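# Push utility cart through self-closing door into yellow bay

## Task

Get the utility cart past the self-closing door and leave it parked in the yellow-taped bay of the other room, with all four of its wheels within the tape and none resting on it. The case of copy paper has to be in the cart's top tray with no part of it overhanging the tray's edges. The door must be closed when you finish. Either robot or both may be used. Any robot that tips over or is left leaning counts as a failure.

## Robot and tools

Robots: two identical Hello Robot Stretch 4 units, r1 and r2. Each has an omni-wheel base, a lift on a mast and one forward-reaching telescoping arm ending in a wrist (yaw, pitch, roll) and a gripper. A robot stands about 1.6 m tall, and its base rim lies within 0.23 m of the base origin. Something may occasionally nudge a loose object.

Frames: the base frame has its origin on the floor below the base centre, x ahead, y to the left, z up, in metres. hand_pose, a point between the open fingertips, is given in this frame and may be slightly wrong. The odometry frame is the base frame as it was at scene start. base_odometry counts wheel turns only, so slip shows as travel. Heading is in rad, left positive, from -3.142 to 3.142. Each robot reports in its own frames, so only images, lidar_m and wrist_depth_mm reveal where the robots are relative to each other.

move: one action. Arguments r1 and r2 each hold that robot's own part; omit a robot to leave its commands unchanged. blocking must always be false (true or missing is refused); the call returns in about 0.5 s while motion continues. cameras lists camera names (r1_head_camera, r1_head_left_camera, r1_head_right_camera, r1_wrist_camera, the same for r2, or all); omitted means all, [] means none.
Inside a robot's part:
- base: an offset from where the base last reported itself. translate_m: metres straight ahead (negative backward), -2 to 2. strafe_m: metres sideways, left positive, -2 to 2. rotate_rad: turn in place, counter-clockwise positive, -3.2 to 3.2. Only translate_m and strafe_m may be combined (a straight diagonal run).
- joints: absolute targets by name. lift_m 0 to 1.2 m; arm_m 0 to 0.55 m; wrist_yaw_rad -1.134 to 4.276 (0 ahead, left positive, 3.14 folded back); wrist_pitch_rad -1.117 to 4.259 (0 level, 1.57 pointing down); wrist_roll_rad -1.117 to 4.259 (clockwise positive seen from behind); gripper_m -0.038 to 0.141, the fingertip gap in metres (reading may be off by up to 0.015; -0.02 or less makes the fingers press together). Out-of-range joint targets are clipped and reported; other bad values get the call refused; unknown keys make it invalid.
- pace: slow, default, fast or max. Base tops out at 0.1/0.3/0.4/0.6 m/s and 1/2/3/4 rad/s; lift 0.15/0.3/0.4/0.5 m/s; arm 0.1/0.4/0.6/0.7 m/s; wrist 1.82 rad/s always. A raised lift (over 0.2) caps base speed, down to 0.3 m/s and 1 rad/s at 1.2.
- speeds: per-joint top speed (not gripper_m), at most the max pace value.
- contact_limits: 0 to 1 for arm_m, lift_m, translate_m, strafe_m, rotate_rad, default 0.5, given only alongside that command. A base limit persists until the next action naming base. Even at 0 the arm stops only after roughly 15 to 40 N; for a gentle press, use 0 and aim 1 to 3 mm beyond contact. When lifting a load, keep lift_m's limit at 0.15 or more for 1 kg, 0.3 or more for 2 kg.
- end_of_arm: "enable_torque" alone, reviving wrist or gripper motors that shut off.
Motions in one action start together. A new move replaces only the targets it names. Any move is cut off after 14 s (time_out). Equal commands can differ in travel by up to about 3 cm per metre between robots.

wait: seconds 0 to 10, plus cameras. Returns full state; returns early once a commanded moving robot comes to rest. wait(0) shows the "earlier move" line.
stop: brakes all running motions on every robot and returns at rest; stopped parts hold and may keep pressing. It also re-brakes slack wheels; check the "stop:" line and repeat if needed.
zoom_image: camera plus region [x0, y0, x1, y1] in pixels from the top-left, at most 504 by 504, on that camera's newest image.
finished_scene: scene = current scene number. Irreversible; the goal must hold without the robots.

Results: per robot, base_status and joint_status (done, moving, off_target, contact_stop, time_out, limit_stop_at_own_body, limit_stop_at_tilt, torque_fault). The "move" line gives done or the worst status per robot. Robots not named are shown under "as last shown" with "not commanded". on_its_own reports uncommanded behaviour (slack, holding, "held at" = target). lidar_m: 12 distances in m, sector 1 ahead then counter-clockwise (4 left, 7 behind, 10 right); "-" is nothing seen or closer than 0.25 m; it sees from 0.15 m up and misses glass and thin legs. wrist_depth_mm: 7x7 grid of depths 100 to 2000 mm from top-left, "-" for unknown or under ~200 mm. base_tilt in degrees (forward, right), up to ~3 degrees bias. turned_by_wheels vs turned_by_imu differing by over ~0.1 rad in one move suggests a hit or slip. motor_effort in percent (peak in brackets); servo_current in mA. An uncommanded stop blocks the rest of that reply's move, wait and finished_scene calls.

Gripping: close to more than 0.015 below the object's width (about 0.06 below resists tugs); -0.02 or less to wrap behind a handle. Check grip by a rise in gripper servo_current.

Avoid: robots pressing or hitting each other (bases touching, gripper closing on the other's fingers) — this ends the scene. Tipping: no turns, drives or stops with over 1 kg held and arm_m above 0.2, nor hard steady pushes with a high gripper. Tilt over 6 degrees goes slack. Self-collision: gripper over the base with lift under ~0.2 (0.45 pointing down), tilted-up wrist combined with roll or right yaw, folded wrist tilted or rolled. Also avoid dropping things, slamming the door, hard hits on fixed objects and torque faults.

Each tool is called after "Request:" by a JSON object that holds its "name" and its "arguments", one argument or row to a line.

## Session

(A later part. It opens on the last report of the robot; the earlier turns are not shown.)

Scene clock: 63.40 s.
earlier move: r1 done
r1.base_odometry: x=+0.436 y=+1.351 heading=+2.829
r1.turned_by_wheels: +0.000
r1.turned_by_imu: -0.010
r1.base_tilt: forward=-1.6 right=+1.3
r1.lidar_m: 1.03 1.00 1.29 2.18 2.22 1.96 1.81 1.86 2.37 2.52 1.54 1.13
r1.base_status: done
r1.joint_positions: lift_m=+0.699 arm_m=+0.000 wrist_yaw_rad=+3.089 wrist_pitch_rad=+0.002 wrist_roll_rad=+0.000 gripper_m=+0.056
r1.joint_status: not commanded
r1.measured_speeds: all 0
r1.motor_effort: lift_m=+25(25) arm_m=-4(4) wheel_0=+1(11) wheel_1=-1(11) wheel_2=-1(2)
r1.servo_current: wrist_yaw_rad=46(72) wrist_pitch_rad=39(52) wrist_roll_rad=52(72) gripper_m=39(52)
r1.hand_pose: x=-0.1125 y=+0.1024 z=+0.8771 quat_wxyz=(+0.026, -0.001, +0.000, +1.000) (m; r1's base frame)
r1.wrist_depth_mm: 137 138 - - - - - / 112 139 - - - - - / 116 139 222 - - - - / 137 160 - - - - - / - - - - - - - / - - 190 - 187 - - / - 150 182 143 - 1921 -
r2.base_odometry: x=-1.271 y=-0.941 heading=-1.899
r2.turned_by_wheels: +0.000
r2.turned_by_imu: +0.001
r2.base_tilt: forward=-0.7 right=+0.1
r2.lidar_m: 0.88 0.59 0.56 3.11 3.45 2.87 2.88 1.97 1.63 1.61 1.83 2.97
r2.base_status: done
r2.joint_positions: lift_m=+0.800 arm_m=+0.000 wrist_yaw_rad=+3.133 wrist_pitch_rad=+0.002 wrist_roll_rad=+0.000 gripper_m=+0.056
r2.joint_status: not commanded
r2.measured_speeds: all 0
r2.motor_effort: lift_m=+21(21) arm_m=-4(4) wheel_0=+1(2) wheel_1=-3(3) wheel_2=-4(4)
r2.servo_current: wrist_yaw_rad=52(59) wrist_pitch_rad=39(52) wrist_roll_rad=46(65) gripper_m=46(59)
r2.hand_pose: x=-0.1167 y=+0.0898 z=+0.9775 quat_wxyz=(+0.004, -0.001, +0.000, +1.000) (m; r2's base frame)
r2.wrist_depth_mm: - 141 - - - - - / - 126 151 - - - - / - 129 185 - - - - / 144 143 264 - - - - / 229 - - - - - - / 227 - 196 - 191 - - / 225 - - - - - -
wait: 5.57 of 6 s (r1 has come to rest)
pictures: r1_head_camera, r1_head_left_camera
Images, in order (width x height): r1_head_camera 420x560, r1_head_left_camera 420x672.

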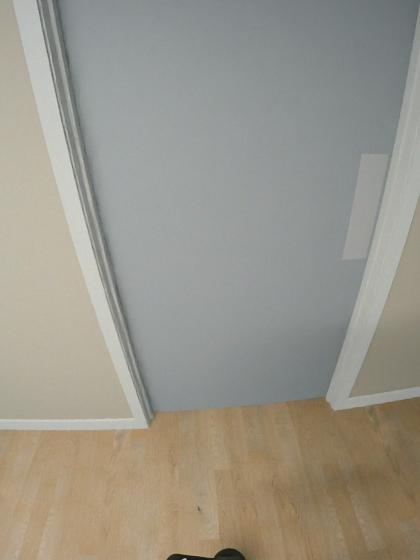

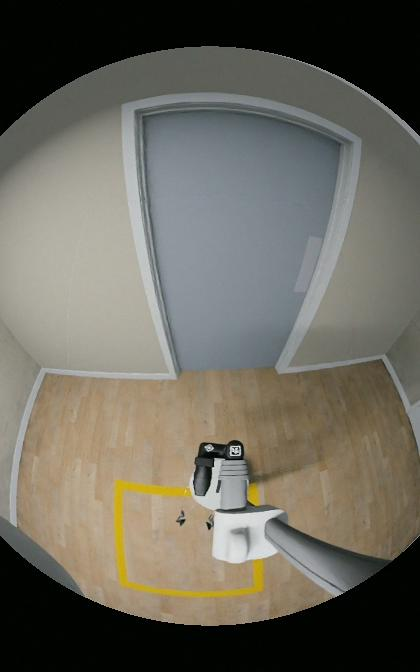

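Request:
{"name": "move", "arguments": {
  "blocking": false,
  "r1": {"base":{"strafe_m":-0.28},"joints":{"wrist_yaw_rad":0,"gripper_m":0.0,"lift_m":0.8}},
  "r2": {"base":{"strafe_m":-0.7,"translate_m":1.3},"joints":{"wrist_yaw_rad":0,"gripper_m":0.12,"lift_m":0.8}},
  "cameras": []
}}

Request:
{"name": "wait", "arguments": {
  "seconds": 3,
  "cameras": ["r1_head_camera","r1_wrist_camera"]
}}

Request:
{"name": "wait", "arguments": {
  "seconds": 8,
  "cameras": ["r2_head_camera","r2_head_left_camera"]
}}

Scene clock: 123.83 s.
move: r1 moving; r2 moving
r1.base_odometry: x=+0.447 y=+1.386 heading=+2.829
r1.turned_by_wheels: +0.000
r1.turned_by_imu: -0.001
r1.base_tilt: forward=-1.6 right=+1.3
r1.lidar_m: 1.03 1.01 1.26 2.22 2.25 1.94 1.80 1.85 2.40 2.48 1.55 1.12
r1.base_status: strafe_m moving
r1.joint_positions: lift_m=+0.737 arm_m=+0.000 wrist_yaw_rad=+2.503 wrist_pitch_rad=+0.002 wrist_roll_rad=+0.000 gripper_m=+0.037
r1.joint_status: lift_m moving; wrist_yaw_rad moving; gripper_m moving
r1.measured_speeds: translate_m=+0.001 strafe_m=-0.140 rotate_rad=-0.005 lift_m=+0.146 arm_m=+0.000 wrist_yaw_rad=-1.819 wrist_pitch_rad=+0.000 wrist_roll_rad=+0.000
r1.motor_effort: lift_m=+26(28) arm_m=-4(4) wheel_0=+9(11) wheel_1=-10(11) wheel_2=-1(1)
r1.servo_current: wrist_yaw_rad=85(130) wrist_pitch_rad=39(52) wrist_roll_rad=59(59) gripper_m=117(117)
r1.hand_pose: x=-0.0085 y=+0.2421 z=+0.9150 quat_wxyz=(+0.314, -0.001, +0.000, +0.949) (m; r1's base frame)
r1.wrist_depth_mm: - - - - - - - / - - - - - - - / - - - - - - - / - - - - - - - / - - - - - - - / - - 196 - 186 - - / - 144 - - - - -
r2.base_odometry: x=-1.297 y=-0.965 heading=-1.898
r2.turned_by_wheels: +0.000
r2.turned_by_imu: +0.001
r2.base_tilt: forward=-0.7 right=+0.1
r2.lidar_m: 0.87 0.58 0.56 3.13 3.46 2.92 2.90 1.94 1.61 1.62 1.82 2.90
r2.base_status: translate_m moving; strafe_m moving
r2.joint_positions: lift_m=+0.800 arm_m=+0.000 wrist_yaw_rad=+2.570 wrist_pitch_rad=+0.002 wrist_roll_rad=+0.000 gripper_m=+0.075
r2.joint_status: lift_m moving; wrist_yaw_rad moving; gripper_m moving
r2.measured_speeds: translate_m=+0.120 strafe_m=-0.066 rotate_rad=-0.005 lift_m=+0.000 arm_m=+0.000 wrist_yaw_rad=-1.736 wrist_pitch_rad=+0.000 wrist_roll_rad=+0.000
r2.motor_effort: lift_m=+20(24) arm_m=-4(4) wheel_0=+9(11) wheel_1=+7(7) wheel_2=-12(13)
r2.servo_current: wrist_yaw_rad=111(111) wrist_pitch_rad=39(46) wrist_roll_rad=46(52) gripper_m=117(117)
r2.hand_pose: x=-0.0244 y=+0.2295 z=+0.9775 quat_wxyz=(+0.282, -0.001, +0.000, +0.959) (m; r2's base frame)
r2.wrist_depth_mm: - - - - - - - / - - - - - - - / - - - - - - - / - - - - - - - / - - - - - - - / - - 189 - 189 - - / - - - - - - -
pictures: none
No camera images: "cameras" was empty.

Scene clock: 125.67 s.
earlier move: r1 done; r2 moving
r1.base_odometry: x=+0.522 y=+1.618 heading=+2.829
r1.turned_by_wheels: +0.000
r1.turned_by_imu: -0.002
r1.base_tilt: forward=-1.6 right=+1.2
r1.lidar_m: 1.05 1.08 1.33 2.45 2.48 1.90 1.78 1.86 2.37 2.23 1.59 1.07
r1.base_status: done
r1.joint_positions: lift_m=+0.799 arm_m=+0.000 wrist_yaw_rad=+0.003 wrist_pitch_rad=+0.002 wrist_roll_rad=+0.000 gripper_m=+0.001
r1.joint_status: all done
r1.measured_speeds: all 0
r1.motor_effort: lift_m=+25(28) arm_m=-4(4) wheel_0=+1(11) wheel_1=+0(11) wheel_2=+0(2)
r1.servo_current: wrist_yaw_rad=59(130) wrist_pitch_rad=52(52) wrist_roll_rad=78(78) gripper_m=46(130)
r1.hand_pose: x=+0.4596 y=-0.0866 z=+0.9771 quat_wxyz=(+1.000, +0.000, +0.001, +0.001) (m; r1's base frame)
r1.wrist_depth_mm: - - - - 878 - - / - - - 878 891 - - / - - - 878 878 - - / - - - 878 878 - - / - - - - - - - / - - 186 203 181 - - / - 132 158 145 145 - -
r2.base_odometry: x=-1.668 y=-1.310 heading=-1.898
r2.turned_by_wheels: +0.000
r2.turned_by_imu: +0.001
r2.base_tilt: forward=-0.7 right=+0.1
r2.lidar_m: 2.42 2.72 0.57 0.59 3.71 3.39 3.38 1.76 1.48 1.47 1.67 2.43
r2.base_status: translate_m moving; strafe_m moving
r2.joint_positions: lift_m=+0.800 arm_m=+0.000 wrist_yaw_rad=+0.003 wrist_pitch_rad=+0.002 wrist_roll_rad=+0.000 gripper_m=+0.120
r2.joint_status: lift_m moving; wrist_yaw_rad moving; the others done
r2.measured_speeds: translate_m=+0.264 strafe_m=-0.142 rotate_rad=+0.000 lift_m=+0.000 arm_m=+0.000 wrist_yaw_rad=+0.000 wrist_pitch_rad=+0.000 wrist_roll_rad=+0.000
r2.motor_effort: lift_m=+19(24) arm_m=-4(4) wheel_0=+6(13) wheel_1=+6(7) wheel_2=-8(13)
r2.servo_current: wrist_yaw_rad=46(143) wrist_pitch_rad=39(46) wrist_roll_rad=39(59) gripper_m=59(143)
r2.hand_pose: x=+0.4596 y=-0.0866 z=+0.9776 quat_wxyz=(+1.000, +0.000, +0.001, +0.001) (m; r2's base frame)
r2.wrist_depth_mm: - - - - - - - / - - - - - - - / - - - - - - - / - - - - - - - / - - - - - - - / - - 200 - 200 - - / - - - - - - -
wait: 1.83 of 3 s (r1 has come to rest)
pictures: r1_head_camera, r1_wrist_camera
Images, in order (width x height): r1_head_camera 420x560, r1_wrist_camera 616x392.

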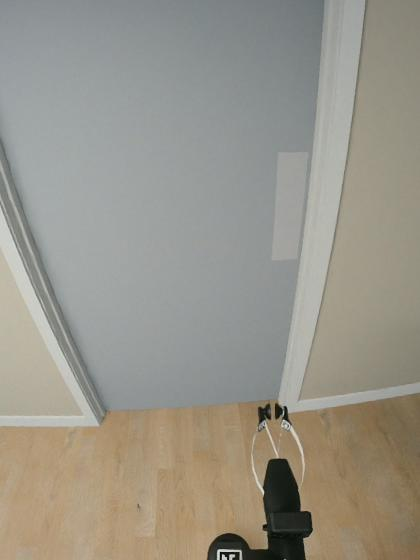

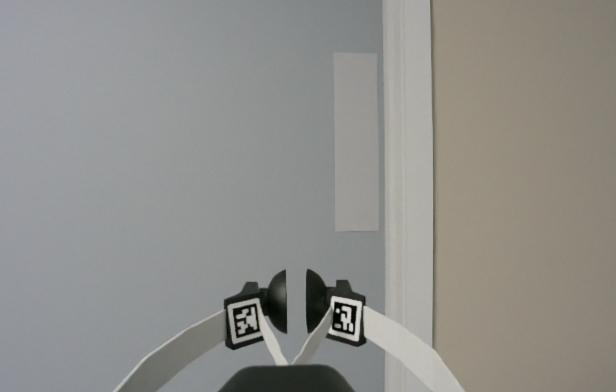

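Scene clock: 129.60 s.
earlier move: r2 done
r1.base_odometry: x=+0.522 y=+1.618 heading=+2.829
r1.turned_by_wheels: +0.000
r1.turned_by_imu: +0.000
r1.base_tilt: forward=-1.6 right=+1.3
r1.lidar_m: 1.04 1.10 1.31 2.46 2.53 1.94 1.76 1.82 2.38 2.23 1.60 1.07
r1.base_status: done
r1.joint_positions: lift_m=+0.799 arm_m=+0.000 wrist_yaw_rad=+0.003 wrist_pitch_rad=+0.002 wrist_roll_rad=+0.000 gripper_m=+0.001
r1.joint_status: all done
r1.measured_speeds: all 0
r1.motor_effort: lift_m=+25(28) arm_m=-4(4) wheel_0=+1(11) wheel_1=+1(11) wheel_2=-1(2)
r1.servo_current: wrist_yaw_rad=46(130) wrist_pitch_rad=39(52) wrist_roll_rad=46(78) gripper_m=46(130)
r1.hand_pose: x=+0.4596 y=-0.0866 z=+0.9771 quat_wxyz=(+1.000, +0.000, +0.001, +0.001) (m; r1's base frame)
r1.wrist_depth_mm: - - - - 866 - - / - - - 878 878 - - / - - - 878 878 - - / - - - 891 878 - - / - - - - - - - / - - 186 202 181 - - / - 132 158 145 145 - -
r2.base_odometry: x=-2.352 y=-1.946 heading=-1.898
r2.turned_by_wheels: +0.000
r2.turned_by_imu: +0.001
r2.base_tilt: forward=-0.7 right=+0.1
r2.lidar_m: 1.51 1.74 2.87 1.16 0.99 4.28 2.72 1.47 1.23 1.21 1.37 1.57
r2.base_status: done
r2.joint_positions: lift_m=+0.800 arm_m=+0.000 wrist_yaw_rad=+0.003 wrist_pitch_rad=+0.002 wrist_roll_rad=+0.000 gripper_m=+0.120
r2.joint_status: all done
r2.measured_speeds: all 0
r2.motor_effort: lift_m=+20(24) arm_m=-3(4) wheel_0=+2(13) wheel_1=+5(7) wheel_2=-3(13)
r2.servo_current: wrist_yaw_rad=46(143) wrist_pitch_rad=46(52) wrist_roll_rad=52(65) gripper_m=59(143)
r2.hand_pose: x=+0.4596 y=-0.0866 z=+0.9776 quat_wxyz=(+1.000, +0.000, +0.001, +0.001) (m; r2's base frame)
r2.wrist_depth_mm: - - - - - - - / - - - - - - - / - - - - - - - / - - - - - - - / - - - - - - - / - 185 190 - 186 - - / - - - - - - -
wait: 3.93 of 8 s (r2 has come to rest)
pictures: r2_head_camera, r2_head_left_camera
Images, in order (width x height): r2_head_camera 420x560, r2_head_left_camera 420x672.

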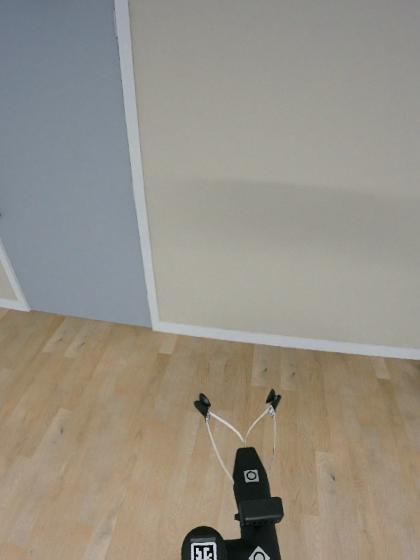

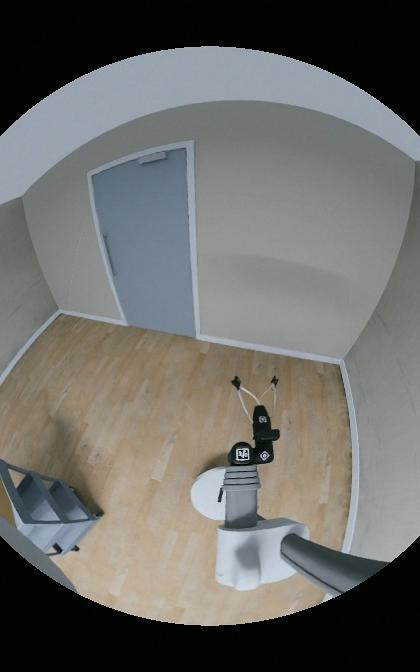

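Request:
{"name": "move", "arguments": {
  "blocking": false,
  "r1": {"joints":{"arm_m":0.45}},
  "r2": {"base":{"rotate_rad":1.45}},
  "cameras": []
}}

Request:
{"name": "wait", "arguments": {
  "seconds": 2.5,
  "cameras": ["r2_head_camera","r2_head_left_camera"]
}}

Request:
{"name": "move", "arguments": {
  "blocking": false,
  "r1": {"base":{"translate_m":0.5},"pace":"slow","contact_limits":{"translate_m":0.7}},
  "cameras": []
}}

Request:
{"name": "wait", "arguments": {
  "seconds": 7,
  "cameras": ["r1_head_camera","r1_wrist_camera"]
}}

Scene clock: 142.03 s.
move: r1 moving; r2 moving
r1.base_odometry: x=+0.522 y=+1.618 heading=+2.829
r1.turned_by_wheels: +0.000
r1.turned_by_imu: -0.001
r1.base_tilt: forward=-1.6 right=+1.3
r1.lidar_m: 1.06 1.09 1.32 2.45 2.51 1.93 1.77 1.84 2.40 2.24 1.59 1.04
r1.base_status: not commanded
r1.joint_positions: lift_m=+0.799 arm_m=+0.051 wrist_yaw_rad=+0.003 wrist_pitch_rad=+0.002 wrist_roll_rad=+0.000 gripper_m=+0.001
r1.joint_status: arm_m moving
r1.measured_speeds: translate_m=+0.000 strafe_m=+0.000 rotate_rad=+0.000 lift_m=+0.000 arm_m=+0.195 wrist_yaw_rad=+0.000 wrist_pitch_rad=+0.000 wrist_roll_rad=+0.000
r1.motor_effort: lift_m=+25(25) arm_m=+6(7) wheel_0=+1(2) wheel_1=+1(1) wheel_2=-1(1)
r1.servo_current: wrist_yaw_rad=39(65) wrist_pitch_rad=46(46) wrist_roll_rad=59(59) gripper_m=52(52)
r1.hand_pose: x=+0.5101 y=-0.0867 z=+0.9771 quat_wxyz=(+1.000, +0.000, +0.001, +0.001) (m; r1's base frame)
r1.wrist_depth_mm: - - - - 842 - - / - - - 854 842 - - / - - - 842 831 - - / - - - 842 842 - - / - - - - 820 - - / - - 186 203 183 - - / - 132 158 145 145 - -
r2.base_odometry: x=-2.352 y=-1.946 heading=-1.647
r2.turned_by_wheels: +0.251
r2.turned_by_imu: +0.246
r2.base_tilt: forward=-0.7 right=+0.1
r2.lidar_m: 1.58 2.03 3.51 0.98 1.06 4.29 1.87 1.28 1.20 1.23 1.63 1.54
r2.base_status: rotate_rad moving
r2.joint_positions: lift_m=+0.800 arm_m=+0.000 wrist_yaw_rad=+0.003 wrist_pitch_rad=+0.002 wrist_roll_rad=+0.000 gripper_m=+0.120
r2.joint_status: not commanded
r2.measured_speeds: translate_m=+0.001 strafe_m=+0.000 rotate_rad=+0.977 lift_m=+0.000 arm_m=+0.000 wrist_yaw_rad=+0.000 wrist_pitch_rad=+0.000 wrist_roll_rad=+0.000
r2.motor_effort: lift_m=+20(20) arm_m=-4(4) wheel_0=-9(9) wheel_1=-9(10) wheel_2=-11(11)
r2.servo_current: wrist_yaw_rad=52(59) wrist_pitch_rad=46(46) wrist_roll_rad=39(52) gripper_m=52(52)
r2.hand_pose: x=+0.4595 y=-0.0867 z=+0.9776 quat_wxyz=(+1.000, +0.000, +0.001, +0.001) (m; r2's base frame)
r2.wrist_depth_mm: - - - - - - - / - - - - - - - / - - - - - - - / - - - - - - - / - 1863 - - - - - / - - 189 - 185 - - / - - - - - - -
pictures: none
No camera images: "cameras" was empty.

Scene clock: 143.53 s.
earlier move: r1 moving; r2 done
r1.base_odometry: x=+0.522 y=+1.618 heading=+2.829
r1.turned_by_wheels: +0.000
r1.turned_by_imu: +0.000
r1.base_tilt: forward=-1.5 right=+1.2
r1.lidar_m: 1.05 1.07 1.32 2.44 2.50 1.94 1.78 1.83 2.37 2.23 1.61 1.07
r1.base_status: not commanded
r1.joint_positions: lift_m=+0.799 arm_m=+0.447 wrist_yaw_rad=+0.003 wrist_pitch_rad=+0.002 wrist_roll_rad=+0.000 gripper_m=+0.001
r1.joint_status: arm_m moving
r1.measured_speeds: translate_m=+0.000 strafe_m=+0.000 rotate_rad=+0.000 lift_m=+0.000 arm_m=+0.055 wrist_yaw_rad=+0.000 wrist_pitch_rad=+0.000 wrist_roll_rad=+0.000
r1.motor_effort: lift_m=+25(25) arm_m=+5(7) wheel_0=+1(2) wheel_1=+0(1) wheel_2=+0(1)
r1.servo_current: wrist_yaw_rad=59(72) wrist_pitch_rad=46(52) wrist_roll_rad=46(65) gripper_m=52(52)
r1.hand_pose: x=+0.9064 y=-0.0867 z=+0.9771 quat_wxyz=(+1.000, +0.000, +0.001, +0.001) (m; r1's base frame)
r1.wrist_depth_mm: 397 407 418 421 430 433 357 / 399 410 415 421 427 433 362 / 399 410 415 421 430 433 362 / 402 413 415 421 430 436 362 / 402 410 421 424 433 433 364 / 402 410 413 203 436 442 366 / 402 410 188 183 156 407 364
r2.base_odometry: x=-2.352 y=-1.946 heading=-0.449
r2.turned_by_wheels: +1.198
r2.turned_by_imu: +1.167
r2.base_tilt: forward=-0.7 right=+0.1
r2.lidar_m: 3.53 0.98 1.45 3.67 1.61 1.25 1.21 1.27 1.57 1.52 1.64 2.42
r2.base_status: done
r2.joint_positions: lift_m=+0.800 arm_m=+0.000 wrist_yaw_rad=+0.003 wrist_pitch_rad=+0.002 wrist_roll_rad=+0.000 gripper_m=+0.120
r2.joint_status: not commanded
r2.measured_speeds: all 0
r2.motor_effort: lift_m=+20(20) arm_m=-4(4) wheel_0=-3(11) wheel_1=-2(10) wheel_2=-3(13)
r2.servo_current: wrist_yaw_rad=33(59) wrist_pitch_rad=39(46) wrist_roll_rad=39(59) gripper_m=46(59)
r2.hand_pose: x=+0.4595 y=-0.0867 z=+0.9776 quat_wxyz=(+1.000, +0.000, +0.001, +0.001) (m; r2's base frame)
r2.wrist_depth_mm: - - - - - - - / - - - - - - - / - - - - - - - / 842 - - - - - - / 831 - - - - - - / - - 201 - 200 - - / - 1921 - - - - -
wait: 1.50 of 2.5 s (r2 has come to rest)
pictures: r2_head_camera, r2_head_left_camera
Images, in order (width x height): r2_head_camera 420x560, r2_head_left_camera 420x672.

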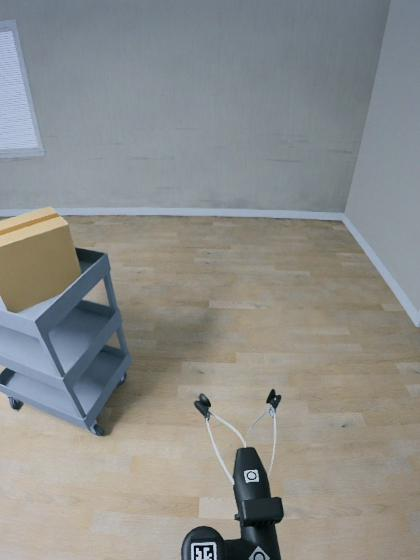

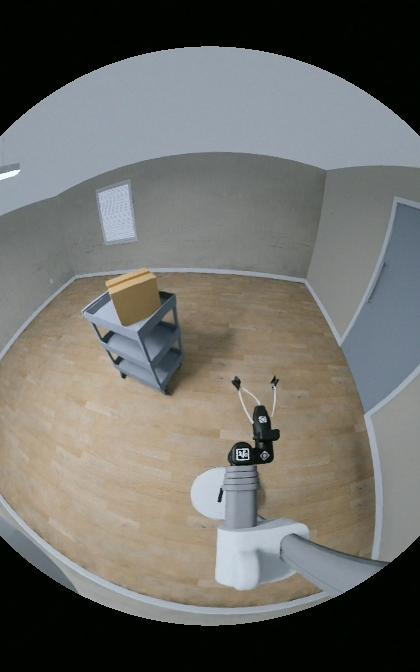

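Scene clock: 144.03 s.
earlier move: r1 done
move: r1 moving
r1.base_odometry: x=+0.511 y=+1.621 heading=+2.830
r1.turned_by_wheels: +0.000
r1.turned_by_imu: +0.000
r1.base_tilt: forward=-1.6 right=+1.3
r1.lidar_m: 1.05 1.07 1.28 2.46 2.51 1.96 1.79 1.83 2.40 2.23 1.54 1.07
r1.base_status: translate_m moving
r1.joint_positions: lift_m=+0.799 arm_m=+0.450 wrist_yaw_rad=+0.003 wrist_pitch_rad=+0.002 wrist_roll_rad=+0.000 gripper_m=+0.001
r1.joint_status: all done
r1.measured_speeds: translate_m=+0.048 strafe_m=+0.000 rotate_rad=-0.002 lift_m=+0.000 arm_m=+0.000 wrist_yaw_rad=+0.000 wrist_pitch_rad=+0.000 wrist_roll_rad=+0.000
r1.motor_effort: lift_m=+25(25) arm_m=+5(6) wheel_0=+5(6) wheel_1=+4(5) wheel_2=-6(6)
r1.servo_current: wrist_yaw_rad=46(65) wrist_pitch_rad=39(52) wrist_roll_rad=33(59) gripper_m=46(52)
r1.contact_limits: translate_m 0.7
r1.hand_pose: x=+0.9094 y=-0.0867 z=+0.9771 quat_wxyz=(+1.000, +0.000, +0.001, +0.001) (m; r1's base frame)
r1.wrist_depth_mm: 384 387 394 404 410 413 351 / 382 392 399 404 413 415 347 / 387 394 399 410 413 415 359 / 384 392 402 413 413 421 359 / 387 392 402 410 415 421 359 / 394 394 210 203 421 424 362 / 387 394 187 413 156 402 362
r2: as last shown
r2.turned_by_wheels: +0.000
r2.turned_by_imu: +0.000
r2.lidar_m: 3.55 0.97 1.40 3.64 1.60 1.23 1.20 1.32 1.57 1.53 1.64 2.38
r2.motor_effort: lift_m=+20(20) arm_m=-4(4) wheel_0=-2(3) wheel_1=-2(2) wheel_2=-3(3)
r2.servo_current: wrist_yaw_rad=52(65) wrist_pitch_rad=39(46) wrist_roll_rad=59(59) gripper_m=52(52)
r2.wrist_depth_mm: - - - - - - - / - - - - - - - / - - - - - - - / 842 - - - - - - / 831 - - - - - - / - - 200 - 199 - - / - 1921 - - - - -
pictures: none
No camera images: "cameras" was empty.

Scene clock: 149.80 s.
earlier move: r1 done
r1.base_odometry: x=+0.047 y=+1.771 heading=+2.828
r1.turned_by_wheels: -0.001
r1.turned_by_imu: +0.030
r1.base_tilt: forward=-1.6 right=+1.2
r1.lidar_m: 0.80 0.76 0.82 1.67 2.55 2.41 2.27 2.36 2.36 2.23 0.78 0.62
r1.base_status: done
r1.joint_positions: lift_m=+0.800 arm_m=+0.449 wrist_yaw_rad=-0.012 wrist_pitch_rad=+0.002 wrist_roll_rad=+0.000 gripper_m=+0.000
r1.joint_status: all done
r1.measured_speeds: all 0
r1.motor_effort: lift_m=+24(25) arm_m=+10(10) wheel_0=+1(14) wheel_1=+3(14) wheel_2=-17(22)
r1.servo_current: wrist_yaw_rad=78(91) wrist_pitch_rad=39(52) wrist_roll_rad=46(72) gripper_m=39(52)
r1.contact_limits: translate_m 0.7
r1.hand_pose: x=+0.9076 y=-0.0910 z=+0.9771 quat_wxyz=(+1.000, +0.000, +0.001, -0.006) (m; r1's base frame)
r1.wrist_depth_mm: 172 189 208 233 263 297 - / 173 189 208 233 260 296 - / 172 189 209 234 264 300 - / 175 190 210 234 265 304 - / 175 190 211 234 265 298 - / 173 190 205 198 263 303 - / 172 187 167 186 257 - -
r2.base_odometry: x=-2.352 y=-1.946 heading=-0.449
r2.turned_by_wheels: +0.000
r2.turned_by_imu: +0.001
r2.base_tilt: forward=-0.7 right=+0.1
r2.lidar_m: 3.53 0.99 1.41 3.69 1.63 1.25 1.20 1.31 1.56 1.52 1.63 1.89
r2.base_status: not commanded
r2.joint_positions: lift_m=+0.800 arm_m=+0.000 wrist_yaw_rad=+0.003 wrist_pitch_rad=+0.002 wrist_roll_rad=+0.000 gripper_m=+0.120
r2.joint_status: not commanded
r2.measured_speeds: all 0
r2.motor_effort: lift_m=+20(20) arm_m=-3(4) wheel_0=-2(4) wheel_1=-2(3) wheel_2=-3(3)
r2.servo_current: wrist_yaw_rad=52(65) wrist_pitch_rad=39(46) wrist_roll_rad=52(65) gripper_m=46(59)
r2.hand_pose: x=+0.4595 y=-0.0867 z=+0.9776 quat_wxyz=(+1.000, +0.000, +0.001, +0.001) (m; r2's base frame)
r2.wrist_depth_mm: - - - - - - - / - - - - - - - / - - - - - - - / 842 - - - - - - / 842 - - - - - - / - - 201 - 200 - - / - 1921 - - - - -
wait: 5.77 of 7 s (r1 has come to rest)
pictures: r1_head_camera, r1_wrist_camera
Images, in order (width x height): r1_head_camera 420x560, r1_wrist_camera 616x392.

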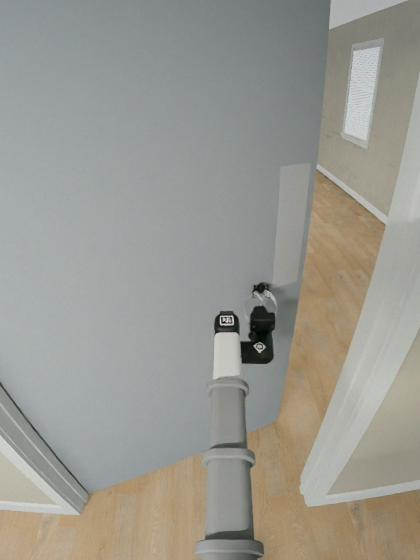

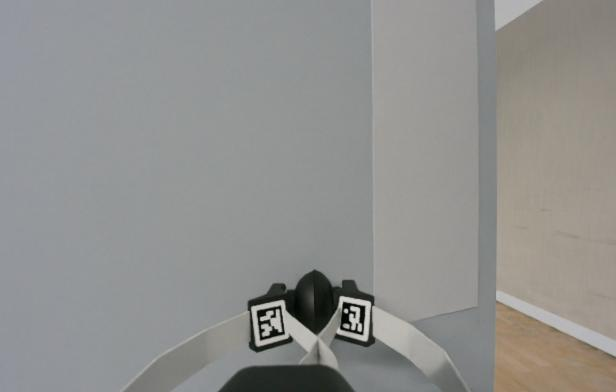

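Request:
{"name": "move", "arguments": {
  "blocking": false,
  "r1": {"base":{"translate_m":0.45,"strafe_m":0.17},"pace":"slow","contact_limits":{"translate_m":0.7}},
  "cameras": []
}}

Request:
{"name": "wait", "arguments": {
  "seconds": 7,
  "cameras": ["r1_head_camera","r1_head_left_camera","r2_head_left_camera"]
}}

Scene clock: 155.77 s.
move: r1 moving
r1.base_odometry: x=+0.034 y=+1.771 heading=+2.827
r1.turned_by_wheels: -0.001
r1.turned_by_imu: -0.002
r1.base_tilt: forward=-1.6 right=+1.3
r1.lidar_m: 0.77 0.76 0.80 1.60 2.54 2.42 2.26 2.37 2.35 2.25 0.75 0.61
r1.base_status: translate_m moving; strafe_m moving
r1.joint_positions: lift_m=+0.800 arm_m=+0.449 wrist_yaw_rad=-0.012 wrist_pitch_rad=+0.002 wrist_roll_rad=+0.000 gripper_m=+0.000
r1.joint_status: not commanded
r1.measured_speeds: translate_m=+0.048 strafe_m=+0.018 rotate_rad=+0.000 lift_m=+0.000 arm_m=+0.000 wrist_yaw_rad=+0.000 wrist_pitch_rad=+0.000 wrist_roll_rad=+0.000
r1.motor_effort: lift_m=+24(25) arm_m=+10(10) wheel_0=-1(4) wheel_1=+4(6) wheel_2=-22(22)
r1.servo_current: wrist_yaw_rad=65(91) wrist_pitch_rad=46(46) wrist_roll_rad=46(59) gripper_m=46(52)
r1.contact_limits: translate_m 0.7
r1.hand_pose: x=+0.9076 y=-0.0910 z=+0.9771 quat_wxyz=(+1.000, +0.000, +0.001, -0.006) (m; r1's base frame)
r1.wrist_depth_mm: 171 186 207 234 263 298 - / 169 187 208 234 264 298 - / 170 187 209 234 265 300 - / 172 189 209 233 264 301 - / 173 189 209 235 264 301 - / 171 189 204 199 255 307 - / 171 186 166 180 257 - -
r2: as last shown
r2.base_tilt: forward=-0.7 right=+0.0
r2.lidar_m: 3.53 0.98 1.40 3.68 1.64 1.24 1.21 1.29 1.56 1.54 1.65 1.88
r2.motor_effort: lift_m=+20(20) arm_m=-4(4) wheel_0=-2(3) wheel_1=-2(2) wheel_2=-3(3)
r2.servo_current: wrist_yaw_rad=52(59) wrist_pitch_rad=46(46) wrist_roll_rad=39(52) gripper_m=59(59)
r2.wrist_depth_mm: - - - - - - - / - - - - - - - / - - - - - - - / 842 - - - - - - / 842 - - - - - - / - - 202 - 199 - - / - 1921 - - - - -
pictures: none
No camera images: "cameras" was empty.

Scene clock: 161.43 s.
earlier move: r1 done
r1.base_odometry: x=-0.433 y=+1.748 heading=+2.829
r1.turned_by_wheels: +0.002
r1.turned_by_imu: +0.051
r1.base_tilt: forward=-1.6 right=+1.3
r1.lidar_m: 0.57 0.46 0.42 0.47 2.42 2.86 2.73 2.87 2.49 0.52 0.52 3.36
r1.base_status: done
r1.joint_positions: lift_m=+0.800 arm_m=+0.449 wrist_yaw_rad=-0.003 wrist_pitch_rad=+0.002 wrist_roll_rad=+0.000 gripper_m=+0.000
r1.joint_status: not commanded
r1.measured_speeds: all 0
r1.motor_effort: lift_m=+24(25) arm_m=+10(10) wheel_0=+7(17) wheel_1=+7(13) wheel_2=-10(25)
r1.servo_current: wrist_yaw_rad=65(91) wrist_pitch_rad=46(52) wrist_roll_rad=46(72) gripper_m=46(52)
r1.contact_limits: translate_m 0.7
r1.hand_pose: x=+0.9085 y=-0.0882 z=+0.9771 quat_wxyz=(+1.000, +0.000, +0.001, -0.001) (m; r1's base frame)
r1.wrist_depth_mm: 142 179 220 281 - - - / 142 174 220 281 - - - / 142 174 220 281 - - - / 155 174 220 282 - - - / 142 179 220 282 - - - / 142 174 198 206 - - - / 146 152 204 164 145 - -
r2.base_odometry: x=-2.352 y=-1.946 heading=-0.449
r2.turned_by_wheels: +0.000
r2.turned_by_imu: +0.001
r2.base_tilt: forward=-0.6 right=+0.1
r2.lidar_m: 3.52 1.00 1.39 3.66 1.59 1.24 1.20 1.29 1.58 1.54 1.42 1.34
r2.base_status: not commanded
r2.joint_positions: lift_m=+0.800 arm_m=+0.000 wrist_yaw_rad=+0.003 wrist_pitch_rad=+0.002 wrist_roll_rad=+0.000 gripper_m=+0.120
r2.joint_status: not commanded
r2.measured_speeds: all 0
r2.motor_effort: lift_m=+20(20) arm_m=-4(4) wheel_0=-2(3) wheel_1=-2(2) wheel_2=-3(3)
r2.servo_current: wrist_yaw_rad=46(65) wrist_pitch_rad=33(52) wrist_roll_rad=52(65) gripper_m=52(59)
r2.hand_pose: x=+0.4595 y=-0.0867 z=+0.9776 quat_wxyz=(+1.000, +0.000, +0.001, +0.001) (m; r2's base frame)
r2.wrist_depth_mm: - - - - - - - / - - - - - - - / - - - - - - - / 854 - - - - - - / 842 - - - - - - / - - 201 - 198 - - / - 1921 - - - - -
wait: 5.67 of 7 s (r1 has come to rest)
pictures: r1_head_camera, r1_head_left_camera, r2_head_left_camera
Images, in order (width x height): r1_head_camera 420x560, r1_head_left_camera 420x672, r2_head_left_camera 420x672.

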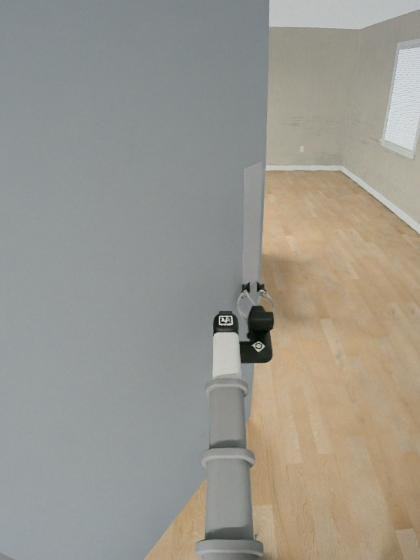

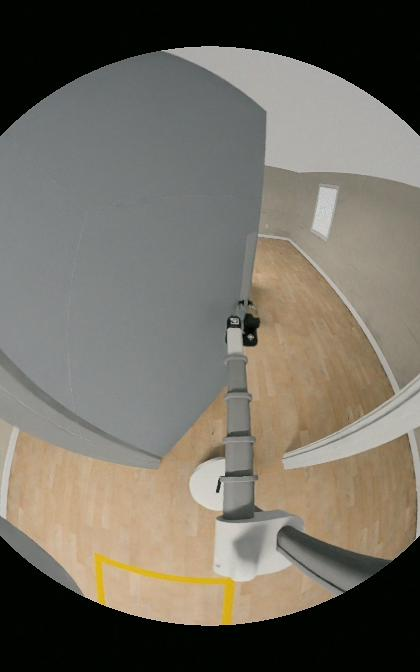

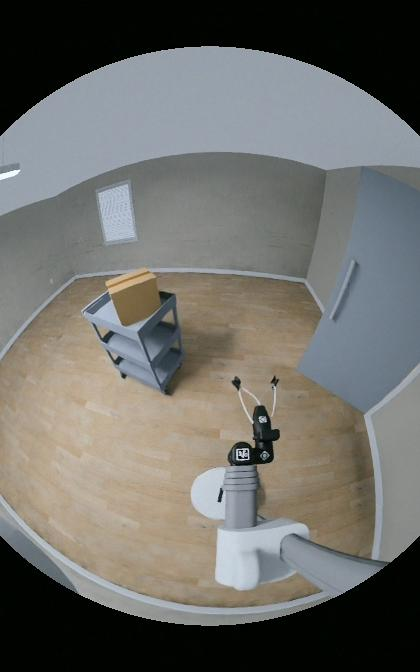

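Request:
{"name": "move", "arguments": {
  "blocking": false,
  "r1": {"base":{"rotate_rad":0.13},"pace":"slow","contact_limits":{"rotate_rad":0.7}},
  "r2": {"base":{"strafe_m":-0.35}},
  "cameras": []
}}

Request:
{"name": "wait", "arguments": {
  "seconds": 1,
  "cameras": []
}}

Request:
{"name": "move", "arguments": {
  "blocking": false,
  "r1": {"base":{"rotate_rad":0.13},"pace":"slow","contact_limits":{"rotate_rad":0.7}},
  "cameras": []
}}

Request:
{"name": "wait", "arguments": {
  "seconds": 1.5,
  "cameras": ["r1_head_camera","r1_head_left_camera","r2_head_left_camera"]
}}

Scene clock: 181.90 s.
move: r1 moving; r2 moving
r1.base_odometry: x=-0.433 y=+1.748 heading=+2.929
r1.turned_by_wheels: +0.100
r1.turned_by_imu: +0.090
r1.base_tilt: forward=-1.6 right=+1.3
r1.lidar_m: 0.56 0.43 0.43 0.45 2.48 2.78 2.69 2.93 2.45 0.52 0.55 3.70
r1.base_status: rotate_rad moving
r1.joint_positions: lift_m=+0.800 arm_m=+0.450 wrist_yaw_rad=-0.022 wrist_pitch_rad=+0.002 wrist_roll_rad=+0.000 gripper_m=+0.000
r1.joint_status: not commanded
r1.measured_speeds: translate_m=-0.005 strafe_m=+0.002 rotate_rad=+0.228 lift_m=+0.000 arm_m=+0.000 wrist_yaw_rad=-0.042 wrist_pitch_rad=+0.000 wrist_roll_rad=+0.000
r1.motor_effort: lift_m=+24(25) arm_m=+8(10) wheel_0=-20(22) wheel_1=-16(16) wheel_2=-27(27)
r1.servo_current: wrist_yaw_rad=137(137) wrist_pitch_rad=46(46) wrist_roll_rad=59(59) gripper_m=46(46)
r1.contact_limits: rotate_rad 0.7
r1.hand_pose: x=+0.9069 y=-0.0938 z=+0.9771 quat_wxyz=(+1.000, +0.000, +0.001, -0.011) (m; r1's base frame)
r1.wrist_depth_mm: 105 131 165 221 312 - - / 108 135 165 221 314 - - / 111 135 165 221 309 - - / 111 132 166 221 309 - - / 108 132 166 222 310 - - / 111 132 160 185 181 - - / 108 127 143 176 178 1921 -
r2.base_odometry: x=-2.367 y=-1.979 heading=-0.449
r2.turned_by_wheels: +0.000
r2.turned_by_imu: +0.002
r2.base_tilt: forward=-0.6 right=+0.1
r2.lidar_m: 3.52 1.02 1.36 3.69 1.63 1.24 1.20 1.32 1.54 1.50 1.39 1.32
r2.base_status: strafe_m moving
r2.joint_positions: lift_m=+0.800 arm_m=+0.000 wrist_yaw_rad=+0.003 wrist_pitch_rad=+0.002 wrist_roll_rad=+0.000 gripper_m=+0.120
r2.joint_status: not commanded
r2.measured_speeds: translate_m=+0.000 strafe_m=-0.140 rotate_rad=+0.001 lift_m=+0.000 arm_m=+0.000 wrist_yaw_rad=+0.000 wrist_pitch_rad=+0.000 wrist_roll_rad=+0.000
r2.motor_effort: lift_m=+20(20) arm_m=-4(4) wheel_0=+9(11) wheel_1=-11(11) wheel_2=-1(3)
r2.servo_current: wrist_yaw_rad=39(59) wrist_pitch_rad=39(39) wrist_roll_rad=46(59) gripper_m=52(52)
r2.hand_pose: x=+0.4595 y=-0.0867 z=+0.9776 quat_wxyz=(+1.000, +0.000, +0.001, +0.001) (m; r2's base frame)
r2.wrist_depth_mm: - - - - - - - / - - - - - - - / - - - - - - - / 866 - - - - - - / 866 - - - - - - / - - 201 - 197 - - / - - - - - - -
pictures: none
No camera images: "cameras" was empty.

Scene clock: 182.80 s.
earlier move: r1 done; r2 moving
r1.base_odometry: x=-0.433 y=+1.748 heading=+2.957
r1.turned_by_wheels: +0.028
r1.turned_by_imu: -0.010
r1.base_tilt: forward=-1.6 right=+1.3
r1.lidar_m: 0.58 0.46 0.44 0.49 2.51 2.80 2.74 2.92 2.45 0.49 0.54 3.66
r1.base_status: done
r1.joint_positions: lift_m=+0.800 arm_m=+0.450 wrist_yaw_rad=-0.021 wrist_pitch_rad=+0.002 wrist_roll_rad=+0.000 gripper_m=+0.000
r1.joint_status: not commanded
r1.measured_speeds: all 0
r1.motor_effort: lift_m=+24(25) arm_m=+5(10) wheel_0=-6(22) wheel_1=-4(17) wheel_2=-16(29)
r1.servo_current: wrist_yaw_rad=117(156) wrist_pitch_rad=39(46) wrist_roll_rad=39(65) gripper_m=46(52)
r1.contact_limits: rotate_rad 0.7
r1.hand_pose: x=+0.9072 y=-0.0935 z=+0.9771 quat_wxyz=(+1.000, +0.000, +0.001, -0.011) (m; r1's base frame)
r1.wrist_depth_mm: 128 157 186 248 - - - / 125 148 187 249 - - - / 122 148 193 248 - - - / 126 149 187 247 - - - / 120 153 188 249 - - - / 125 148 181 192 183 - - / 125 144 164 180 157 - -
r2.base_odometry: x=-2.463 y=-2.178 heading=-0.449
r2.turned_by_wheels: +0.000
r2.turned_by_imu: +0.000
r2.base_tilt: forward=-0.7 right=+0.0
r2.lidar_m: 3.51 1.15 1.19 3.73 1.66 1.27 1.24 1.33 1.30 1.27 1.23 1.18
r2.base_status: strafe_m moving
r2.joint_positions: lift_m=+0.800 arm_m=+0.000 wrist_yaw_rad=+0.003 wrist_pitch_rad=+0.002 wrist_roll_rad=+0.000 gripper_m=+0.120
r2.joint_status: not commanded
r2.measured_speeds: translate_m=+0.000 strafe_m=-0.237 rotate_rad=-0.003 lift_m=+0.000 arm_m=+0.000 wrist_yaw_rad=+0.000 wrist_pitch_rad=+0.000 wrist_roll_rad=+0.000
r2.motor_effort: lift_m=+20(20) arm_m=-4(4) wheel_0=+6(12) wheel_1=-3(12) wheel_2=-1(3)
r2.servo_current: wrist_yaw_rad=52(59) wrist_pitch_rad=39(46) wrist_roll_rad=39(59) gripper_m=52(52)
r2.hand_pose: x=+0.4595 y=-0.0867 z=+0.9776 quat_wxyz=(+1.000, +0.000, +0.001, +0.001) (m; r2's base frame)
r2.wrist_depth_mm: - - - - - - - / - - - - - - - / - - - - - - - / - - - - - - - / - - - - - - - / - - 200 - 196 917 - / 1025 - - - - - -
wait: 0.90 of 1 s (r1 has come to rest)
pictures: none
No camera images: "cameras" was empty.

Scene clock: 183.30 s.
earlier move: r2 moving
move: r1 moving
r1.base_odometry: x=-0.432 y=+1.749 heading=+3.060
r1.turned_by_wheels: +0.104
r1.turned_by_imu: +0.039
r1.base_tilt: forward=-1.6 right=+1.3
r1.lidar_m: 0.60 0.46 0.44 0.50 2.53 2.78 2.74 2.99 2.43 0.48 2.55 3.79
r1.base_status: rotate_rad moving
r1.joint_positions: lift_m=+0.800 arm_m=+0.450 wrist_yaw_rad=-0.022 wrist_pitch_rad=+0.002 wrist_roll_rad=+0.000 gripper_m=+0.000
r1.joint_status: not commanded
r1.measured_speeds: translate_m=+0.009 strafe_m=-0.007 rotate_rad=+0.230 lift_m=+0.000 arm_m=+0.000 wrist_yaw_rad=+0.000 wrist_pitch_rad=+0.000 wrist_roll_rad=+0.000
r1.motor_effort: lift_m=+25(25) arm_m=+7(7) wheel_0=-15(24) wheel_1=-11(20) wheel_2=-26(33)
r1.servo_current: wrist_yaw_rad=117(150) wrist_pitch_rad=39(52) wrist_roll_rad=59(65) gripper_m=46(46)
r1.contact_limits: rotate_rad 0.7
r1.hand_pose: x=+0.9070 y=-0.0939 z=+0.9771 quat_wxyz=(+1.000, +0.000, +0.001, -0.011) (m; r1's base frame)
r1.wrist_depth_mm: 126 157 186 246 - - - / 125 148 186 245 - - - / 122 148 186 245 - - - / 125 148 185 233 - - - / 119 151 185 242 - - - / 124 147 183 189 183 - - / 124 146 155 158 180 - -
r2.base_odometry: x=-2.498 y=-2.249 heading=-0.449
r2.turned_by_wheels: +0.000
r2.turned_by_imu: +0.000
r2.base_tilt: forward=-0.6 right=+0.1
r2.lidar_m: 3.50 1.23 1.20 3.76 1.63 1.25 1.23 1.33 1.22 1.18 1.19 1.13
r2.base_status: strafe_m moving
r2.joint_positions: lift_m=+0.800 arm_m=+0.000 wrist_yaw_rad=+0.003 wrist_pitch_rad=+0.002 wrist_roll_rad=+0.000 gripper_m=+0.120
r2.joint_status: not commanded
r2.measured_speeds: translate_m=+0.001 strafe_m=-0.092 rotate_rad=-0.005 lift_m=+0.000 arm_m=+0.000 wrist_yaw_rad=+0.000 wrist_pitch_rad=+0.000 wrist_roll_rad=+0.000
r2.motor_effort: lift_m=+20(20) arm_m=-4(4) wheel_0=+0(9) wheel_1=-1(4) wheel_2=+0(2)
r2.servo_current: wrist_yaw_rad=46(65) wrist_pitch_rad=39(39) wrist_roll_rad=39(59) gripper_m=46(52)
r2.hand_pose: x=+0.4595 y=-0.0867 z=+0.9776 quat_wxyz=(+1.000, +0.000, +0.001, +0.001) (m; r2's base frame)
r2.wrist_depth_mm: - - - - - - - / - - - - - 878 - / - - - - - 878 - / - - - - - 891 - / - - - - - 798 - / - - 201 - 199 - - / - - - - - - -
pictures: none
No camera images: "cameras" was empty.

Scene clock: 183.90 s.
earlier move: r1 moving; r2 done
r1.base_odometry: x=-0.432 y=+1.749 heading=+3.084
r1.turned_by_wheels: +0.024
r1.turned_by_imu: +0.010
r1.base_tilt: forward=-1.6 right=+1.3
r1.lidar_m: 0.60 0.47 0.46 0.50 2.53 2.79 2.74 2.98 2.40 0.48 2.56 3.79
r1.base_status: rotate_rad moving
r1.joint_positions: lift_m=+0.800 arm_m=+0.450 wrist_yaw_rad=-0.017 wrist_pitch_rad=+0.002 wrist_roll_rad=+0.000 gripper_m=+0.000
r1.joint_status: not commanded
r1.measured_speeds: all 0
r1.motor_effort: lift_m=+24(25) arm_m=+5(7) wheel_0=-7(24) wheel_1=-1(20) wheel_2=-18(33)
r1.servo_current: wrist_yaw_rad=117(150) wrist_pitch_rad=46(52) wrist_roll_rad=65(65) gripper_m=46(46)
r1.contact_limits: rotate_rad 0.7
r1.hand_pose: x=+0.9076 y=-0.0923 z=+0.9771 quat_wxyz=(+1.000, +0.000, +0.001, -0.009) (m; r1's base frame)
r1.wrist_depth_mm: 128 155 189 248 - - - / 128 151 188 249 - - - / 125 151 189 248 - - - / 128 150 188 247 - - - / 124 154 187 246 - - - / 127 150 180 192 183 - - / 124 145 163 178 159 - -
r2.base_odometry: x=-2.504 y=-2.261 heading=-0.449
r2.turned_by_wheels: +0.000
r2.turned_by_imu: +0.000
r2.base_tilt: forward=-0.7 right=+0.1
r2.lidar_m: 3.48 1.22 1.23 3.78 1.65 1.22 1.23 1.34 1.18 1.18 1.16 1.11
r2.base_status: done
r2.joint_positions: lift_m=+0.800 arm_m=+0.000 wrist_yaw_rad=+0.003 wrist_pitch_rad=+0.002 wrist_roll_rad=+0.000 gripper_m=+0.120
r2.joint_status: not commanded
r2.measured_speeds: all 0
r2.motor_effort: lift_m=+20(20) arm_m=-4(4) wheel_0=+2(9) wheel_1=-3(4) wheel_2=+0(2)
r2.servo_current: wrist_yaw_rad=46(65) wrist_pitch_rad=46(46) wrist_roll_rad=46(59) gripper_m=52(59)
r2.hand_pose: x=+0.4595 y=-0.0867 z=+0.9776 quat_wxyz=(+1.000, +0.000, +0.001, +0.001) (m; r2's base frame)
r2.wrist_depth_mm: - - - - - 866 - / - - - - - 878 - / - - - - - 891 - / - - - - - 891 - / - - - - - 831 - / - - 200 - 199 - - / - - - - - - -
wait: 0.60 of 1.5 s (r2 has come to rest)
pictures: r1_head_camera, r1_head_left_camera, r2_head_left_camera
Images, in order (width x height): r1_head_camera 420x560, r1_head_left_camera 420x672, r2_head_left_camera 420x672.

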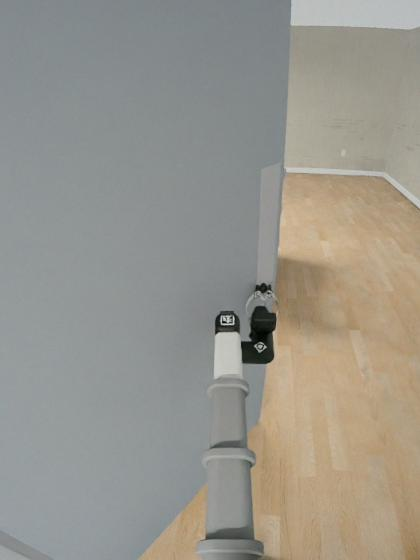

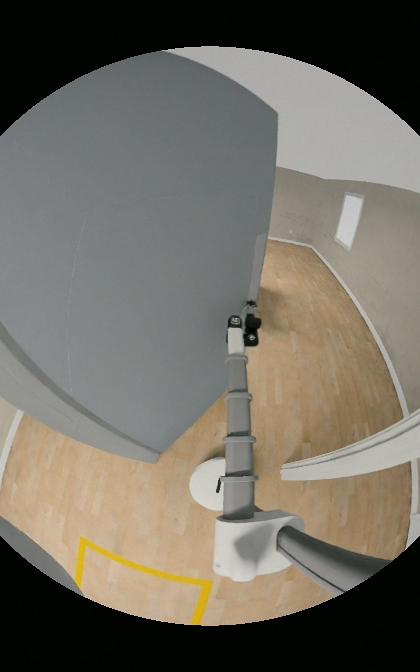

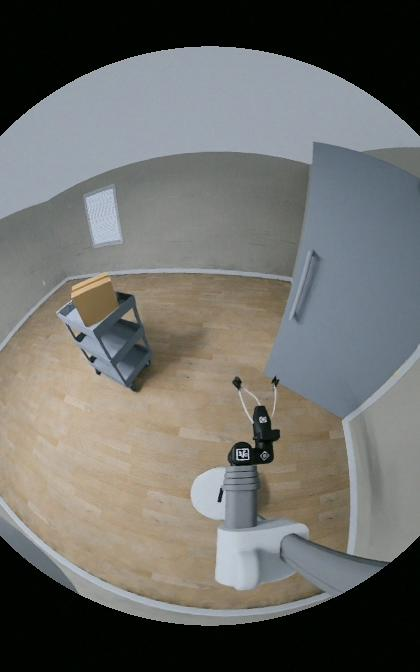

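Request:
{"name": "move", "arguments": {
  "blocking": false,
  "r1": {"base":{"strafe_m":0.1},"pace":"slow","contact_limits":{"strafe_m":0.7}},
  "r2": {"base":{"rotate_rad":-0.25}},
  "cameras": []
}}

Request:
{"name": "wait", "arguments": {
  "seconds": 0.7,
  "cameras": []
}}

Request:
{"name": "wait", "arguments": {
  "seconds": 1,
  "cameras": ["r1_head_camera","r2_head_camera","r2_head_left_camera","r2_wrist_camera"]
}}

Scene clock: 200.63 s.
earlier move: r1 done
move: r1 moving; r2 moving
r1.base_odometry: x=-0.433 y=+1.734 heading=+3.081
r1.turned_by_wheels: -0.003
r1.turned_by_imu: -0.004
r1.base_tilt: forward=-1.6 right=+1.3
r1.lidar_m: 0.58 0.44 0.44 0.48 2.56 2.79 2.74 2.98 2.41 0.49 2.57 3.83
r1.base_status: strafe_m moving
r1.joint_positions: lift_m=+0.800 arm_m=+0.450 wrist_yaw_rad=-0.017 wrist_pitch_rad=+0.002 wrist_roll_rad=+0.000 gripper_m=+0.000
r1.joint_status: not commanded
r1.measured_speeds: translate_m=+0.001 strafe_m=+0.054 rotate_rad=-0.005 lift_m=+0.000 arm_m=+0.000 wrist_yaw_rad=+0.000 wrist_pitch_rad=+0.000 wrist_roll_rad=+0.000
r1.motor_effort: lift_m=+24(24) arm_m=+5(5) wheel_0=-23(23) wheel_1=-1(3) wheel_2=-15(16)
r1.servo_current: wrist_yaw_rad=98(117) wrist_pitch_rad=46(52) wrist_roll_rad=52(52) gripper_m=46(46)
r1.contact_limits: strafe_m 0.7
r1.hand_pose: x=+0.9076 y=-0.0923 z=+0.9771 quat_wxyz=(+1.000, +0.000, +0.001, -0.009) (m; r1's base frame)
r1.wrist_depth_mm: 127 155 183 243 - - - / 123 146 183 243 - - - / 124 146 183 242 - - - / 124 146 183 230 - - - / 114 146 182 241 - - - / 123 145 177 198 183 - - / 126 140 143 180 181 135 -
r2.base_odometry: x=-2.504 y=-2.261 heading=-0.657
r2.turned_by_wheels: -0.208
r2.turned_by_imu: -0.201
r2.base_tilt: forward=-0.7 right=+0.1
r2.lidar_m: 1.12 1.40 1.21 4.61 2.01 1.36 1.24 1.26 1.30 1.18 1.21 1.14
r2.base_status: rotate_rad moving
r2.joint_positions: lift_m=+0.800 arm_m=+0.000 wrist_yaw_rad=+0.003 wrist_pitch_rad=+0.002 wrist_roll_rad=+0.000 gripper_m=+0.120
r2.joint_status: not commanded
r2.measured_speeds: translate_m=+0.000 strafe_m=+0.000 rotate_rad=-0.441 lift_m=+0.000 arm_m=+0.000 wrist_yaw_rad=-0.001 wrist_pitch_rad=+0.000 wrist_roll_rad=+0.000
r2.motor_effort: lift_m=+20(20) arm_m=-4(4) wheel_0=+5(11) wheel_1=+6(9) wheel_2=+5(9)
r2.servo_current: wrist_yaw_rad=39(52) wrist_pitch_rad=46(46) wrist_roll_rad=52(52) gripper_m=52(52)
r2.hand_pose: x=+0.4595 y=-0.0867 z=+0.9776 quat_wxyz=(+1.000, +0.000, +0.001, +0.001) (m; r2's base frame)
r2.wrist_depth_mm: - - - - - - - / - - - - 946 - - / - - - - 946 - - / - - - - 946 - - / - - - - 960 - - / - - 200 - 189 - - / - - - - - - -
pictures: none
No camera images: "cameras" was empty.

Scene clock: 201.13 s.
earlier move: r1 moving; r2 done
r1.base_odometry: x=-0.436 y=+1.692 heading=+3.081
r1.turned_by_wheels: +0.000
r1.turned_by_imu: -0.031
r1.base_tilt: forward=-1.6 right=+1.3
r1.lidar_m: 0.59 0.42 0.43 0.43 2.46 2.78 2.75 2.97 2.46 0.52 2.56 3.75
r1.base_status: strafe_m moving
r1.joint_positions: lift_m=+0.800 arm_m=+0.450 wrist_yaw_rad=-0.017 wrist_pitch_rad=+0.002 wrist_roll_rad=+0.000 gripper_m=+0.000
r1.joint_status: not commanded
r1.measured_speeds: translate_m=+0.000 strafe_m=+0.105 rotate_rad=+0.000 lift_m=+0.000 arm_m=+0.000 wrist_yaw_rad=+0.000 wrist_pitch_rad=+0.000 wrist_roll_rad=+0.000
r1.motor_effort: lift_m=+24(25) arm_m=+4(5) wheel_0=-24(28) wheel_1=-2(6) wheel_2=-15(21)
r1.servo_current: wrist_yaw_rad=91(130) wrist_pitch_rad=39(52) wrist_roll_rad=39(52) gripper_m=39(46)
r1.contact_limits: strafe_m 0.7
r1.hand_pose: x=+0.9077 y=-0.0923 z=+0.9771 quat_wxyz=(+1.000, +0.000, +0.001, -0.009) (m; r1's base frame)
r1.wrist_depth_mm: - - 183 248 - - - / 121 144 183 248 - - - / 124 144 183 246 - - - / 118 140 183 246 - - - / 115 148 182 245 - - - / 120 143 176 190 184 - - / 116 135 159 181 181 1863 -
r2.base_odometry: x=-2.504 y=-2.261 heading=-0.698
r2.turned_by_wheels: -0.042
r2.turned_by_imu: -0.040
r2.base_tilt: forward=-0.7 right=+0.1
r2.lidar_m: 1.12 1.45 1.22 4.63 2.16 1.37 1.23 1.21 1.32 1.17 1.18 1.14
r2.base_status: done
r2.joint_positions: lift_m=+0.800 arm_m=+0.000 wrist_yaw_rad=+0.003 wrist_pitch_rad=+0.002 wrist_roll_rad=+0.000 gripper_m=+0.120
r2.joint_status: not commanded
r2.measured_speeds: all 0
r2.motor_effort: lift_m=+20(20) arm_m=-4(4) wheel_0=+2(11) wheel_1=+5(9) wheel_2=+3(9)
r2.servo_current: wrist_yaw_rad=39(52) wrist_pitch_rad=33(46) wrist_roll_rad=46(59) gripper_m=52(52)
r2.hand_pose: x=+0.4595 y=-0.0867 z=+0.9776 quat_wxyz=(+1.000, +0.000, +0.001, +0.001) (m; r2's base frame)
r2.wrist_depth_mm: - - - - - - - / - - - - - - - / - - - - - - - / - - - - - - - / - - - - 220 - - / - - 201 - 185 - - / - - - - - - -
wait: 0.50 of 0.7 s (r2 has come to rest)
pictures: none
No camera images: "cameras" was empty.

Scene clock: 202.13 s.
earlier move: r1 moving
r1.base_odometry: x=-0.438 y=+1.649 heading=+3.081
r1.turned_by_wheels: -0.001
r1.turned_by_imu: -0.017
r1.base_tilt: forward=-1.6 right=+1.3
r1.lidar_m: 0.52 0.42 0.39 0.40 2.41 2.82 2.74 2.94 2.52 0.56 2.62 3.72
r1.base_status: strafe_m moving
r1.joint_positions: lift_m=+0.800 arm_m=+0.450 wrist_yaw_rad=-0.018 wrist_pitch_rad=+0.002 wrist_roll_rad=+0.000 gripper_m=+0.000
r1.joint_status: not commanded
r1.measured_speeds: all 0
r1.motor_effort: lift_m=+24(25) arm_m=+4(5) wheel_0=-22(29) wheel_1=-7(9) wheel_2=-18(21)
r1.servo_current: wrist_yaw_rad=130(130) wrist_pitch_rad=39(52) wrist_roll_rad=39(65) gripper_m=46(52)
r1.contact_limits: strafe_m 0.7
r1.hand_pose: x=+0.9077 y=-0.0925 z=+0.9771 quat_wxyz=(+1.000, +0.000, +0.001, -0.009) (m; r1's base frame)
r1.wrist_depth_mm: - 143 178 248 - - - / 115 138 178 247 - - - / 118 143 178 246 - - - / 112 134 178 246 - - - / 111 137 177 245 - - - / 114 137 170 190 183 - - / 111 128 151 179 181 136 -
r2.base_odometry: x=-2.504 y=-2.261 heading=-0.698
r2.turned_by_wheels: +0.000
r2.turned_by_imu: +0.000
r2.base_tilt: forward=-0.6 right=+0.1
r2.lidar_m: 1.12 1.45 1.21 4.61 2.17 1.38 1.23 1.27 1.34 1.18 1.20 1.14
r2.base_status: done
r2.joint_positions: lift_m=+0.800 arm_m=+0.000 wrist_yaw_rad=+0.003 wrist_pitch_rad=+0.002 wrist_roll_rad=+0.000 gripper_m=+0.120
r2.joint_status: not commanded
r2.measured_speeds: all 0
r2.motor_effort: lift_m=+20(20) arm_m=-4(4) wheel_0=+3(11) wheel_1=+5(9) wheel_2=+3(9)
r2.servo_current: wrist_yaw_rad=46(59) wrist_pitch_rad=46(52) wrist_roll_rad=52(59) gripper_m=52(52)
r2.hand_pose: x=+0.4595 y=-0.0867 z=+0.9776 quat_wxyz=(+1.000, +0.000, +0.001, +0.001) (m; r2's base frame)
r2.wrist_depth_mm: - - - - - - - / - - - - - - - / - - - - - - - / - - - - - - - / - - - - 219 - - / - - 201 - 186 - - / - - - - - - -
wait: 1.00 s; no rest
pictures: r1_head_camera, r2_head_camera, r2_head_left_camera, r2_wrist_camera
Images, in order (width x height): r1_head_camera 420x560, r2_head_camera 420x560, r2_head_left_camera 420x672, r2_wrist_camera 616x392.

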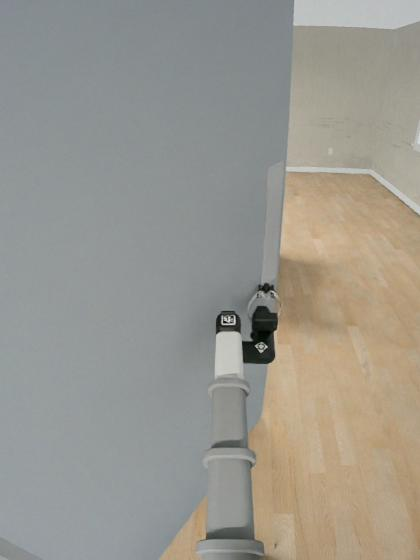

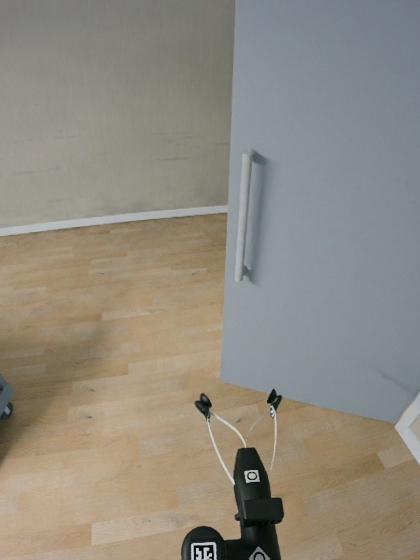

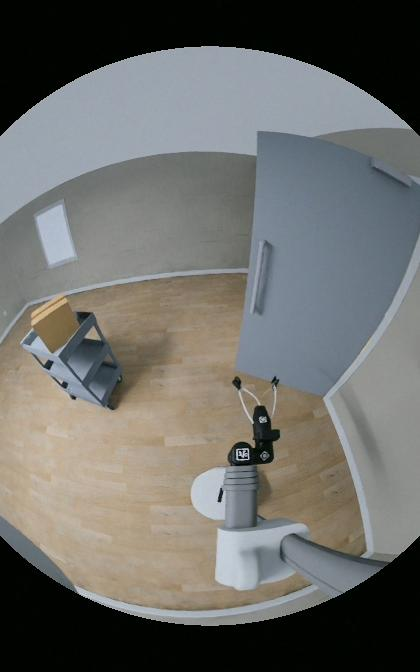

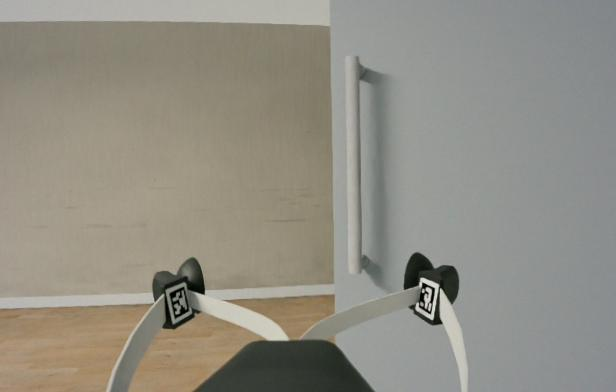

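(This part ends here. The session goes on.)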